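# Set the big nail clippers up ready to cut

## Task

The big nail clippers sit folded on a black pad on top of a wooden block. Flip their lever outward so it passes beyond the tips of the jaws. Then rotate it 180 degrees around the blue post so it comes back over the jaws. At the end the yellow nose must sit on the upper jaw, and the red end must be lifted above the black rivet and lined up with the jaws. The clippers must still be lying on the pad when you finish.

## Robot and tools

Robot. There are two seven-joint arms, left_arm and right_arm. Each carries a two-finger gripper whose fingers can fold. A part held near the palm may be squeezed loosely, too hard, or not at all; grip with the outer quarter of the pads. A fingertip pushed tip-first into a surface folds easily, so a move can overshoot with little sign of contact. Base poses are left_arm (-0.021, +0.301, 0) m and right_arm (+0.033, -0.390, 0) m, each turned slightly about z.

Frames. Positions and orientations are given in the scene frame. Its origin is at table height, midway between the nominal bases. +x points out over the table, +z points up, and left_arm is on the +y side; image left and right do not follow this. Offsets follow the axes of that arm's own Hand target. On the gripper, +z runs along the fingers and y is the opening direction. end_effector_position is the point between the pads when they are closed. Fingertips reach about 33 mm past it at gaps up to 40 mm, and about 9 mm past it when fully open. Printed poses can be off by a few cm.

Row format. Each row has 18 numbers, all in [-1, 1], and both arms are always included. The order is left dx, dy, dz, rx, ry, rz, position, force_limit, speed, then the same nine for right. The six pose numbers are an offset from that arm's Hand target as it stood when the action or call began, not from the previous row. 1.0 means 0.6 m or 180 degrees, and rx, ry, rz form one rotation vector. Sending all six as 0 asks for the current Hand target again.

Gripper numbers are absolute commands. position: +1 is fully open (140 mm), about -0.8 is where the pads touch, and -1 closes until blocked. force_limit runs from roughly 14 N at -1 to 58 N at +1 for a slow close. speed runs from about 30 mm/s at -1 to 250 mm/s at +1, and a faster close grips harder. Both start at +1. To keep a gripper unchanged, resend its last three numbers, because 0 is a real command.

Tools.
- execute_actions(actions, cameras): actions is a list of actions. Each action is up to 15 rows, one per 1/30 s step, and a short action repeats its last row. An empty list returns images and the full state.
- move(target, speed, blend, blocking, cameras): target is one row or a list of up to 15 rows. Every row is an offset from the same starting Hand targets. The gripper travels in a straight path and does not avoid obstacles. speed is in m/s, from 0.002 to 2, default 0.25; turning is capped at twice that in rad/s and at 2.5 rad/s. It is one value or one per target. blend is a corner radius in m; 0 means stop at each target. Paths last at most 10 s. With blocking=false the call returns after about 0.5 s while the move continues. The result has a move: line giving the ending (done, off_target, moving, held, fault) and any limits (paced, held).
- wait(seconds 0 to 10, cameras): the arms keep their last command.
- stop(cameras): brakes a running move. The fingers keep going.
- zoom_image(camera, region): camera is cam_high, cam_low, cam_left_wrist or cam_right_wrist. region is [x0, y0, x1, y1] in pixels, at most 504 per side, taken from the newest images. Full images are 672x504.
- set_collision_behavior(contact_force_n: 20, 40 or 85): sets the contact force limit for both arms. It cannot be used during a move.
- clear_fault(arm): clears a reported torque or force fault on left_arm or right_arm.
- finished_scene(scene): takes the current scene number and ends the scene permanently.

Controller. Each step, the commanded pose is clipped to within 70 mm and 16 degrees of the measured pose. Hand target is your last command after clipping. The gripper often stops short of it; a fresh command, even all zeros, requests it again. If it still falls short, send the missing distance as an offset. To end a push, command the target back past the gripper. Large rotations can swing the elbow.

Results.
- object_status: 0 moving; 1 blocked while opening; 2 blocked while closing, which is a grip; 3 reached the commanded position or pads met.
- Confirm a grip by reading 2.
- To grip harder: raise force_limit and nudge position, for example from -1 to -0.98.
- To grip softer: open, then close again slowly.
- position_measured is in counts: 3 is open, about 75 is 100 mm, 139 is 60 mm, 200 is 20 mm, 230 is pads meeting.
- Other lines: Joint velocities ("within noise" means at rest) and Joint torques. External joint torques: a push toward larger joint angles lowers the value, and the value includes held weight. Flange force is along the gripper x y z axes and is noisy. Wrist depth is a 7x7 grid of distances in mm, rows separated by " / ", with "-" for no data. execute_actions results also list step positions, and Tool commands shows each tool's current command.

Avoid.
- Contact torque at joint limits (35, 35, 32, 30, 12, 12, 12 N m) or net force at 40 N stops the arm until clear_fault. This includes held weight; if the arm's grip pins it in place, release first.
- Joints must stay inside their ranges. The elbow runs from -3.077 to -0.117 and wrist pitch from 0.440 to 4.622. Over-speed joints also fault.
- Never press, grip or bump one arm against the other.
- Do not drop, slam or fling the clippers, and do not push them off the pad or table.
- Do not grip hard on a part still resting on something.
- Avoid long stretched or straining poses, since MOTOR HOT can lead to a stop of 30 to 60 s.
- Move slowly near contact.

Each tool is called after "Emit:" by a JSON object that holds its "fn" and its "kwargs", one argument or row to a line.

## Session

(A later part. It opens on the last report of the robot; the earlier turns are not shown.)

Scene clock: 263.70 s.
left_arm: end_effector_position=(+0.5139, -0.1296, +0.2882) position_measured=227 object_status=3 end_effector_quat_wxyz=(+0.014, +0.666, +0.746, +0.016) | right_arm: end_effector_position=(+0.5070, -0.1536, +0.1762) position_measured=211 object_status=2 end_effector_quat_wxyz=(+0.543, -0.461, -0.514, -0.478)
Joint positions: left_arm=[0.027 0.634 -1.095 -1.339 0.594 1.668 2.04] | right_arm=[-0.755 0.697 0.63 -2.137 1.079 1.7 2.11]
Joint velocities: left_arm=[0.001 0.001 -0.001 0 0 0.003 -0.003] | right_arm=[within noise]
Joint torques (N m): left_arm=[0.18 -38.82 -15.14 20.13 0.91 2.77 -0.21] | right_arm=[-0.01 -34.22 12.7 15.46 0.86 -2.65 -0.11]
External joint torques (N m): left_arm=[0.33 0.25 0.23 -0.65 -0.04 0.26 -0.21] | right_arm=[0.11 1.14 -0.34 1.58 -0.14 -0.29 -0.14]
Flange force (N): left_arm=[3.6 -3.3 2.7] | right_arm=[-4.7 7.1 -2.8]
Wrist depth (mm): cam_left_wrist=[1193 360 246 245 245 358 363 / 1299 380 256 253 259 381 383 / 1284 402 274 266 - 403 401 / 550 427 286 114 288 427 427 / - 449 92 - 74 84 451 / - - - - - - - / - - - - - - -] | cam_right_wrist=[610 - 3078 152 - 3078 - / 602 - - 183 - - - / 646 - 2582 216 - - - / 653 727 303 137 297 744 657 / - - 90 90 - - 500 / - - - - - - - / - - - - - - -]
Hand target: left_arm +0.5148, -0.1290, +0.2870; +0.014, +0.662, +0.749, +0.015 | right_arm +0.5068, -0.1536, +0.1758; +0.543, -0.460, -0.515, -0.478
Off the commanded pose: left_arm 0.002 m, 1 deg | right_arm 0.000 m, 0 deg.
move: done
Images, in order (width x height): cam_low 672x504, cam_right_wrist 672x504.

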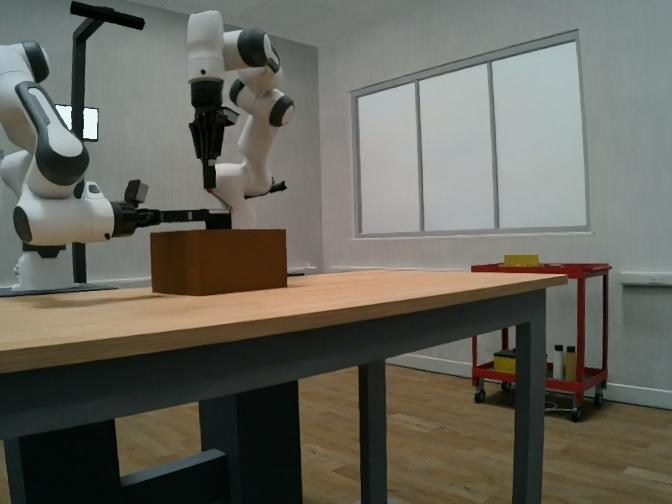

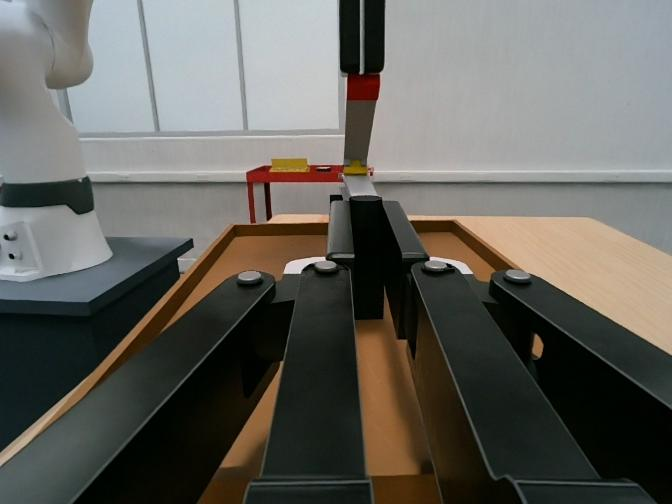

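Emit:
{"fn": "move", "kwargs": {
  "target": [0,0,0.0067,0,0,0,-0.78,-1,-0.5, 0,0,0,0,0,0,-1,-1,-1],
  "speed": 0.02,
  "cameras": ["cam_right_wrist"]
}}

Emit:
{"fn": "zoom_image", "kwargs": {
  "camera": "cam_right_wrist",
  "region": [270, 20, 450, 200]
}}

Emit:
{"fn": "move", "kwargs": {
  "target": [0,0,-0.0667,0,0,0,-0.78,-1,-0.5, 0,0,0,0,0,0,-1,-1,-1],
  "speed": 0.03,
  "cameras": ["cam_right_wrist","cam_low"]
}}

Emit:
{"fn": "zoom_image", "kwargs": {
  "camera": "cam_right_wrist",
  "region": [270, 20, 450, 200]
}}

Emit:
{"fn": "zoom_image", "kwargs": {
  "camera": "cam_low",
  "region": [180, 150, 280, 240]
}}

Scene clock: 264.90 s.
left_arm: end_effector_position=(+0.5139, -0.1308, +0.2851) position_measured=227 object_status=3 end_effector_quat_wxyz=(+0.015, +0.666, +0.745, +0.015) | right_arm: end_effector_position=(+0.5070, -0.1536, +0.1762) position_measured=211 object_status=2 end_effector_quat_wxyz=(+0.543, -0.461, -0.514, -0.478)
Joint positions: left_arm=[0.029 0.634 -1.094 -1.348 0.594 1.68 2.039] | right_arm=[-0.755 0.697 0.63 -2.137 1.079 1.7 2.11]
Joint velocities: left_arm=[0 0 0.001 -0.001 -0.001 0.003 -0.002] | right_arm=[within noise]
Joint torques (N m): left_arm=[0.67 -38.45 -14.74 19.44 1.03 2.57 -0.26] | right_arm=[-0.4 -34.2 12.41 15.62 0.85 -2.33 -0.1]
External joint torques (N m): left_arm=[0.8 0.49 0.64 -1.36 0.08 0.06 -0.27] | right_arm=[-0.24 1.3 -0.64 1.62 -0.16 0.02 -0.13]
Flange force (N): left_arm=[6.8 -5.6 4.5] | right_arm=[-5.4 7.2 -3.1]
Wrist depth (mm): cam_left_wrist=[1143 359 242 247 242 356 359 / 1206 376 253 254 256 378 378 / 1291 400 267 264 272 403 400 / 508 425 284 114 283 425 428 / 554 445 92 - 74 84 446 / - - - - - - - / - - - - - - -] | cam_right_wrist=[606 - - - - - - / - - - 178 - 2643 3404 / 638 - 4585 221 - 3404 3456 / 651 - - 137 137 727 651 / - - 90 90 - - 504 / - - - - - - - / - - - - - - -]
Hand target: left_arm +0.5149, -0.1290, +0.2829; +0.014, +0.662, +0.749, +0.015 | right_arm +0.5068, -0.1536, +0.1758; +0.543, -0.460, -0.515, -0.478
Off the commanded pose: left_arm 0.003 m, 1 deg | right_arm 0.000 m, 0 deg.
move: done
Images, in order (width x height): cam_right_wrist 672x504.

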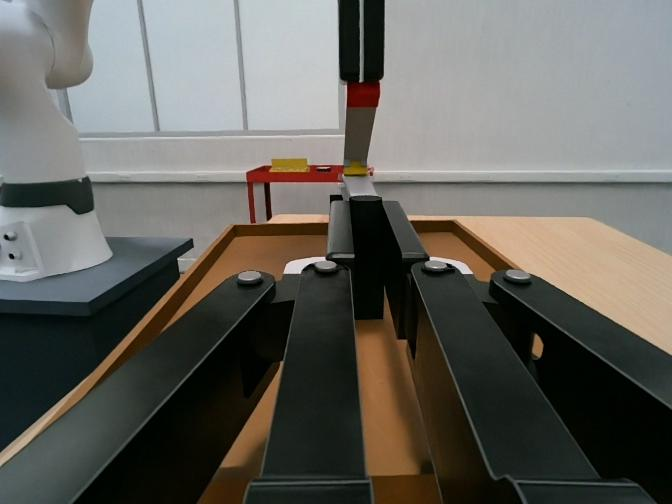

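Scaled by 2.800 from the camera's 672x504 image, which has a finer 960x720 frame.

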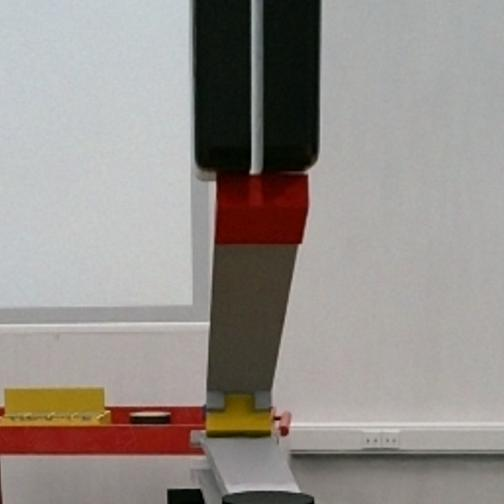

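Scene clock: 266.80 s.
left_arm: end_effector_position=(+0.5150, -0.1282, +0.3226) position_measured=227 object_status=3 end_effector_quat_wxyz=(+0.015, +0.659, +0.752, +0.016) | right_arm: end_effector_position=(+0.5070, -0.1536, +0.1762) position_measured=211 object_status=2 end_effector_quat_wxyz=(+0.543, -0.461, -0.514, -0.478)
Joint positions: left_arm=[-0.005 0.632 -1.099 -1.241 0.592 1.584 2.04] | right_arm=[-0.755 0.697 0.63 -2.137 1.079 1.7 2.11]
Joint velocities: left_arm=[0.001 -0.001 -0.001 0.001 0.001 -0.004 0] | right_arm=[within noise]
Joint torques (N m): left_arm=[-0.4 -39.64 -15.41 20.58 0.88 2.25 0.22] | right_arm=[-0.05 -34.24 12.67 15.52 0.87 -2.43 -0.18]
External joint torques (N m): left_arm=[-0.41 0.06 -0.79 0.21 -0.09 -0.26 0.21] | right_arm=[-0.01 1.26 -0.47 1.6 -0.13 -0.06 -0.21]
Flange force (N): left_arm=[-1.9 1.4 -1.9] | right_arm=[-5.3 7.2 -2.7]
Wrist depth (mm): cam_left_wrist=[1219 393 276 276 279 393 390 / 1299 413 286 248 288 415 415 / 1390 439 313 304 307 437 438 / - 460 325 114 324 463 463 / - 488 92 - 74 84 489 / - - - - - - - / - - - - - - -] | cam_right_wrist=[599 - - - 3120 - - / 591 - 3808 195 - - - / 629 - 3808 232 - 4585 2918 / 646 - - 137 137 727 651 / - - 91 90 - - 499 / - - - - - - - / - - - - - - -]
Hand target: left_arm +0.5133, -0.1291, +0.3229; +0.014, +0.662, +0.749, +0.015 | right_arm +0.5068, -0.1536, +0.1758; +0.543, -0.460, -0.515, -0.478
Off the commanded pose: left_arm 0.002 m, 1 deg | right_arm 0.000 m, 0 deg.
move: done
Images, in order (width x height): cam_low 672x504, cam_right_wrist 672x504.

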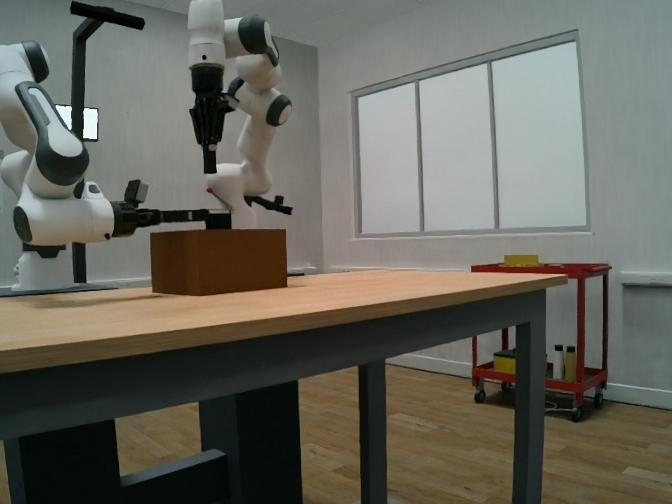

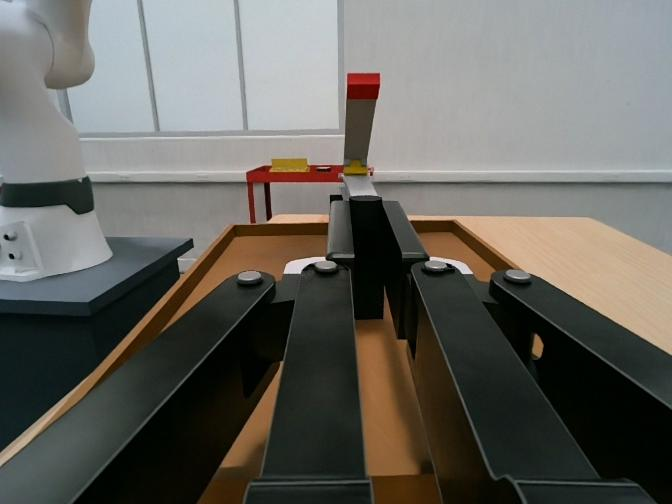

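Scaled by 2.800 from the camera's 672x504 image, which has a finer 960x720 frame.

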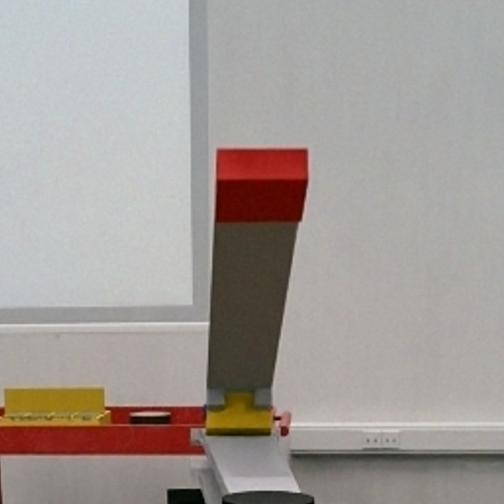

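Scaled by 5.040 from the camera's 672x504 image, which has a finer 960x720 frame.

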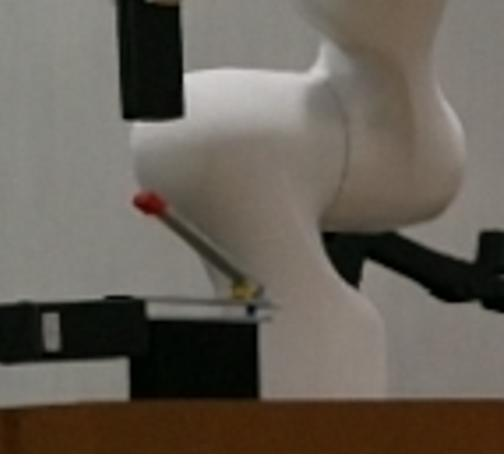

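Emit:
{"fn": "move", "kwargs": {
  "target": [0,0,-0.2,0,0,0,-0.78,-1,-0.5, 0,0,0,0,0,0,-1,-1,-1],
  "speed": 0.15
}}

Emit:
{"fn": "execute_actions", "kwargs": {
  "actions": [
    [[0,0,0,0,0,0,-0.78,-1,-0.5, 0,0,0,0,0,0,-0.6,-1,-1]],
    [[0,0,0,0,0,0,-0.78,-1,-0.5, 0,0,0,0,0,0,-0.5,-1,-1]]
  ],
  "cameras": ["cam_left_wrist","cam_right_wrist","cam_low"]
}}

Emit:
{"fn": "zoom_image", "kwargs": {
  "camera": "cam_right_wrist",
  "region": [270, 50, 450, 230]
}}

Emit:
{"fn": "zoom_image", "kwargs": {
  "camera": "cam_left_wrist",
  "region": [270, 40, 450, 330]
}}

Scene clock: 269.83 s.
left_arm: end_effector_position=(+0.5074, -0.1307, +0.4434) position_measured=227 object_status=3 end_effector_quat_wxyz=(+0.023, +0.659, +0.751, +0.013) | right_arm: end_effector_position=(+0.5070, -0.1536, +0.1762) position_measured=211 object_status=2 end_effector_quat_wxyz=(+0.543, -0.461, -0.514, -0.478)
Joint positions: left_arm=[-0.436 0.754 -0.942 -0.507 0.699 1.155 2.176] | right_arm=[-0.755 0.697 0.63 -2.137 1.079 1.7 2.11]
Joint velocities: left_arm=[-0.001 -0.001 0.002 0 -0.001 -0.001 0.006] | right_arm=[within noise]
Joint torques (N m): left_arm=[-0.34 -46.23 -7.06 14.92 1.18 2.24 0.31] | right_arm=[-0.14 -34.24 12.54 15.58 0.86 -2.45 -0.07]
External joint torques (N m): left_arm=[-0.38 0.58 0.19 0.7 0.28 -0.33 0.31] | right_arm=[-0.14 1.26 -0.64 1.59 -0.15 -0.08 -0.1]
Flange force (N): left_arm=[0.0 0.0 0.0] | right_arm=[-5.3 7.2 -3.1]
Wrist depth (mm): cam_left_wrist=[1315 508 511 - 515 501 503 / 1373 1355 509 401 520 525 532 / 1212 573 552 380 560 561 565 / - 603 579 114 584 600 598 / 568 - 92 - 74 84 646 / - - - - - - - / - - - - - - -] | cam_right_wrist=[591 - - - - - 3683 / 631 - - 184 - - 3873 / 638 - - 215 3510 - - / 649 - 306 138 297 739 659 / - - 90 90 - - 503 / - - - - - - - / - - - - - - -]
Hand target: left_arm +0.5085, -0.1296, +0.4428; +0.014, +0.662, +0.749, +0.015 | right_arm +0.5068, -0.1536, +0.1758; +0.543, -0.460, -0.515, -0.478
Off the commanded pose: left_arm 0.002 m, 1 deg | right_arm 0.000 m, 0 deg.
move: done

Scene clock: 271.03 s.
left_arm: end_effector_position=(+0.5094, -0.1285, +0.4415) position_measured=227 object_status=3 end_effector_quat_wxyz=(+0.021, +0.659, +0.752, +0.016) | right_arm: end_effector_position=(+0.5070, -0.1536, +0.1762) position_measured=192 object_status=3 end_effector_quat_wxyz=(+0.543, -0.461, -0.514, -0.478)
Joint positions: left_arm=[-0.443 0.755 -0.921 -0.503 0.693 1.154 2.181] | right_arm=[-0.755 0.697 0.63 -2.137 1.079 1.7 2.11]
Joint torques (N m): left_arm=[-0.49 -47.98 -7.26 15.12 0.61 2.4 0.29] | right_arm=[-0.01 -34.12 12.66 15.41 0.86 -2.39 -0.07]
External joint torques (N m): left_arm=[-0.62 -1.29 -0.27 0.73 -0.32 -0.15 0.28] | right_arm=[0.01 1.36 -0.49 1.54 -0.13 -0.02 -0.1]
External joint torques at the end of the 1st action: left_arm=[-0.24 -0.26 0.1 0.71 -0.44 -0.27 0.31] | right_arm=[0.13 1.28 -0.37 1.49 -0.15 -0.05 -0.14]
Flange force (N): left_arm=[0.0 0.0 0.0] | right_arm=[-5.5 7.4 -2.7]
Flange force at the end of the 1st action (N): left_arm=[0.0 0.0 0.0] | right_arm=[-5.3 7.1 -2.4]
Wrist depth (mm): cam_left_wrist=[1364 504 484 376 502 508 503 / 1276 1355 520 358 515 528 532 / 1865 548 551 415 547 558 564 / - 577 580 114 584 596 601 / 622 - 92 - 74 84 650 / - - - - - - - / - - - - - - -] | cam_right_wrist=[591 - - - - - - / - 3624 - 184 - - - / 626 4239 2442 218 3120 2880 4160 / 649 - - 165 - 737 653 / - - 90 169 120 - 500 / - - - - - - - / - - - - - - -]
Hand target: left_arm +0.5085, -0.1296, +0.4428; +0.014, +0.662, +0.749, +0.015 | right_arm +0.5068, -0.1536, +0.1758; +0.543, -0.460, -0.515, -0.478
Off the commanded pose: left_arm 0.002 m, 1 deg | right_arm 0.000 m, 0 deg.
elbow stopped short (left arm): the move would have taken joint 4 (elbow) straighter than the controller allows.
Step readings (end_effector_position of left_arm | right_arm; steps 1 to 15: 1st action; 16 to 30: 2nd action):
0: (+0.5074, -0.1307, +0.4434) | (+0.5070, -0.1536, +0.1762)
1: (+0.5074, -0.1306, +0.4434) | (+0.5070, -0.1536, +0.1762)
2: (+0.5077, -0.1304, +0.4434) | (+0.5070, -0.1536, +0.1762)
4: (+0.5080, -0.1301, +0.4434) | (+0.5070, -0.1536, +0.1762)
8: (+0.5087, -0.1294, +0.4430) | (+0.5070, -0.1536, +0.1762)
15: (+0.5094, -0.1286, +0.4425) | (+0.5070, -0.1536, +0.1762)
16: (+0.5094, -0.1286, +0.4424) | (+0.5070, -0.1536, +0.1762)
17: (+0.5095, -0.1286, +0.4424) | (+0.5070, -0.1536, +0.1762)
19: (+0.5095, -0.1286, +0.4423) | (+0.5070, -0.1536, +0.1762)
23: (+0.5095, -0.1285, +0.4420) | (+0.5070, -0.1536, +0.1762)
30: (+0.5095, -0.1285, +0.4417) | (+0.5070, -0.1536, +0.1762)
Images, in order (width x height): cam_low 672x504, cam_left_wrist 672x504, cam_right_wrist 672x504.

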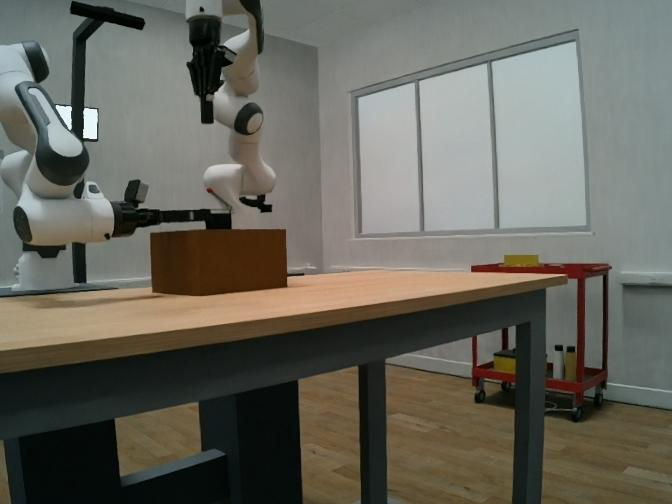

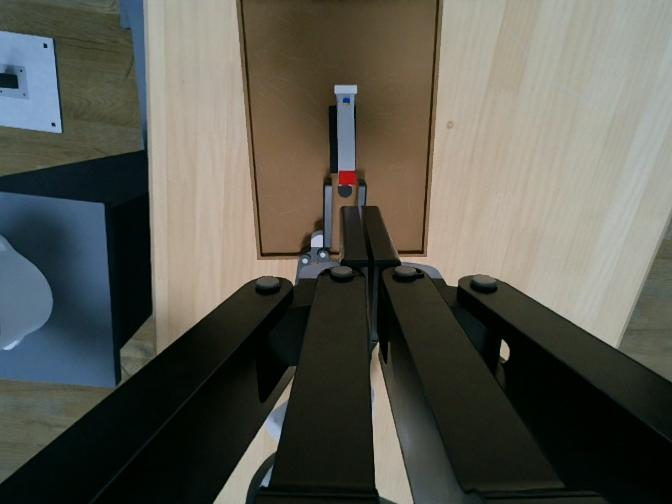

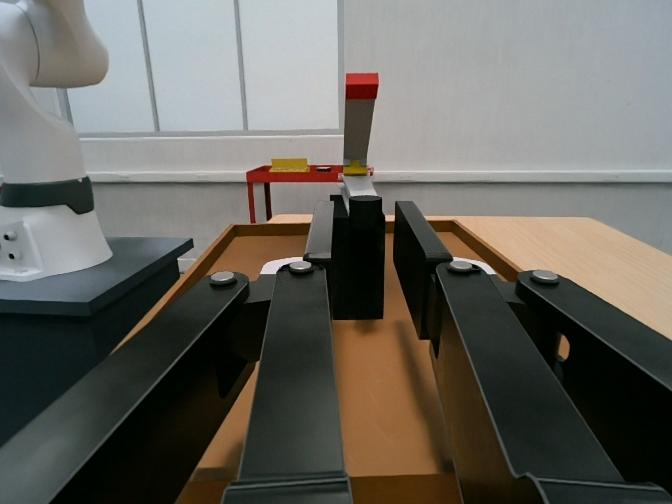

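Scaled by 2.800 from the camera's 672x504 image, which has a finer 960x720 frame.

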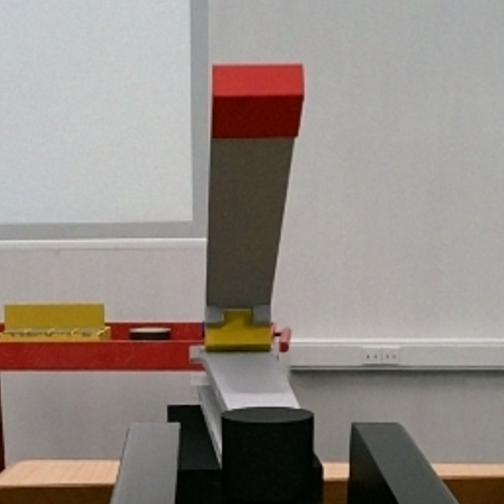

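Scaled by 1.738 from the camera's 672x504 image, which has a finer 960x720 frame.

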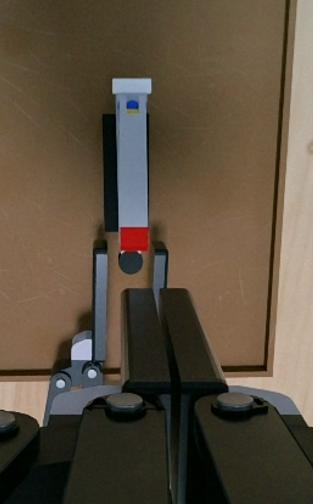

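Emit:
{"fn": "move", "kwargs": {
  "target": [0.4337,-0.1142,0.05,0,0,0,-0.78,-1,-0.5, 0,0,-0.1333,0,0,0,-0.5,-1,-1],
  "speed": 0.12,
  "cameras": ["all"]
}}

Emit:
{"fn": "zoom_image", "kwargs": {
  "camera": "cam_right_wrist",
  "region": [290, 50, 430, 230]
}}

Emit:
{"fn": "zoom_image", "kwargs": {
  "camera": "cam_high",
  "region": [240, 210, 340, 290]
}}

Emit:
{"fn": "zoom_image", "kwargs": {
  "camera": "cam_low",
  "region": [180, 160, 270, 240]
}}

Scene clock: 275.87 s.
left_arm: end_effector_position=(+0.4092, +0.1199, +0.4100) position_measured=227 object_status=3 end_effector_quat_wxyz=(+0.013, +0.659, +0.752, +0.015) | right_arm: end_effector_position=(+0.5171, -0.2322, +0.1717) position_measured=192 object_status=3 end_effector_quat_wxyz=(+0.541, -0.461, -0.516, -0.479)
Joint positions: left_arm=[0.538 -0.479 -0.756 -1.917 -0.312 1.595 2.885] | right_arm=[-0.819 0.734 0.552 -2.031 0.964 1.583 2.145]
Joint velocities: left_arm=[-0.001 -0.001 0.003 0 0.001 0 0.01] | right_arm=[within noise]
Joint torques (N m): left_arm=[-0.36 -7.13 9.77 22.14 0.84 2.85 0.29] | right_arm=[-0.01 -36.07 11.77 16.6 0.97 -2.53 0.18]
External joint torques (N m): left_arm=[-0.42 -0.31 -0.07 -0.63 -0.12 0.24 0.29] | right_arm=[0.11 2.15 -0.74 2.24 -0.36 -0.25 0.15]
Flange force (N): left_arm=[1.8 -3.3 2.9] | right_arm=[-7.7 11.3 -6.6]
Wrist depth (mm): cam_left_wrist=[466 567 478 473 475 470 473 / 1559 1355 510 504 501 501 502 / 1485 1465 542 525 531 536 540 / 1581 1605 564 114 - 570 570 / 1653 - 92 - 74 84 605 / - - - - - - - / - - - - - - -] | cam_right_wrist=[- - - - - - - / 689 - - - - - - / 720 - - 261 - - - / 720 - 284 254 308 689 700 / - - 90 175 - - 487 / - - - 185 - - - / - - - 199 - - -]
Hand target: left_arm +0.4098, +0.1204, +0.4098; +0.014, +0.662, +0.749, +0.015 | right_arm +0.5162, -0.2329, +0.1721; +0.543, -0.460, -0.515, -0.478
Off the commanded pose: left_arm 0.001 m, 1 deg | right_arm 0.001 m, 0 deg.
move: done

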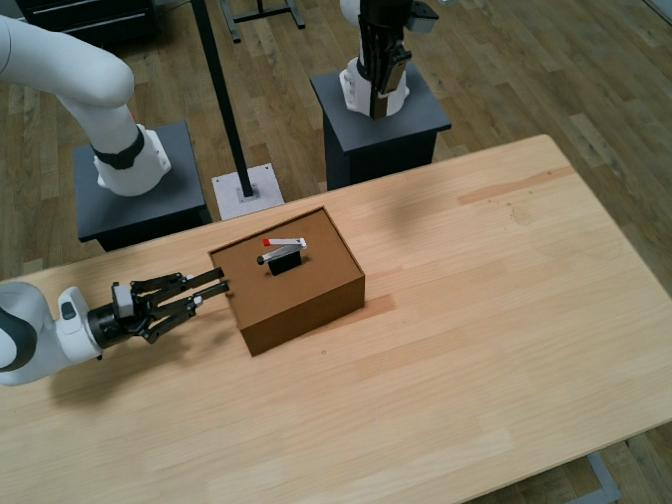

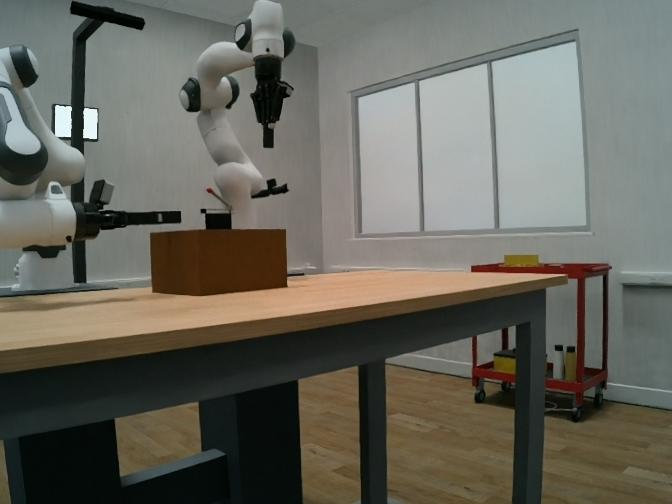

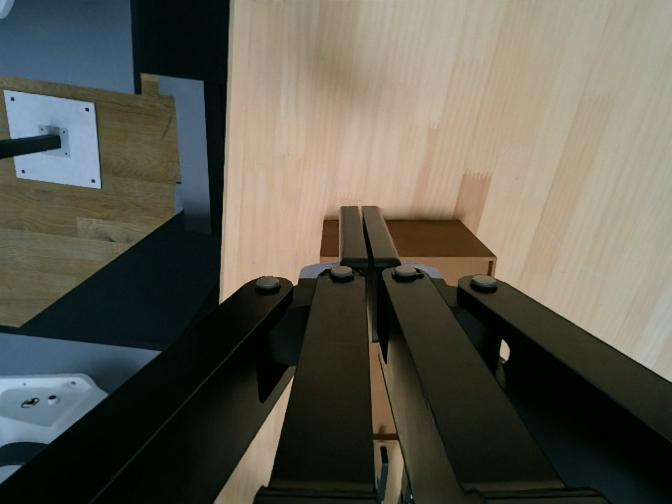

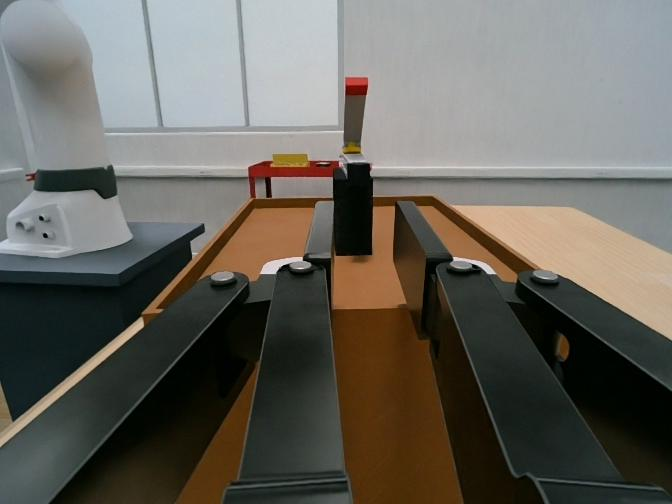

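Scaled by 2.800 from the camera's 672x504 image, which has a finer 960x720 frame.

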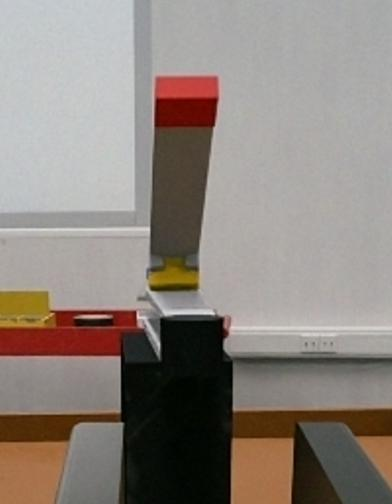

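Scaled by 5.040 from the camera's 672x504 image, which has a finer 960x720 frame.

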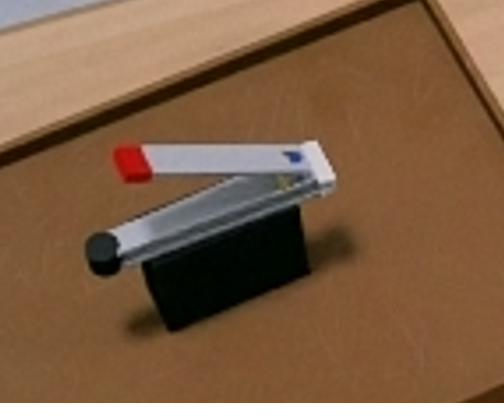

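Scaled by 5.600 from the camera's 672x504 image, which has a finer 960x720 frame.

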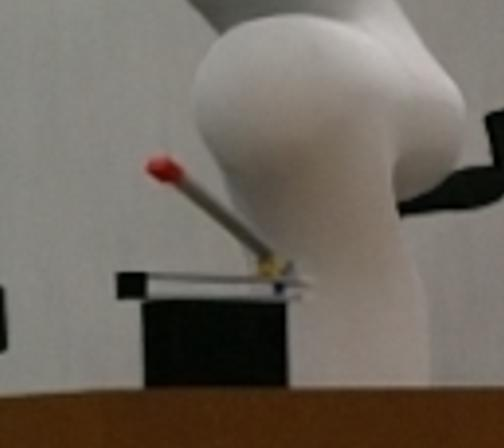

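Emit:
{"fn": "finished_scene", "kwargs": {
  "scene": 1
}}

The scene is finished: the task was done.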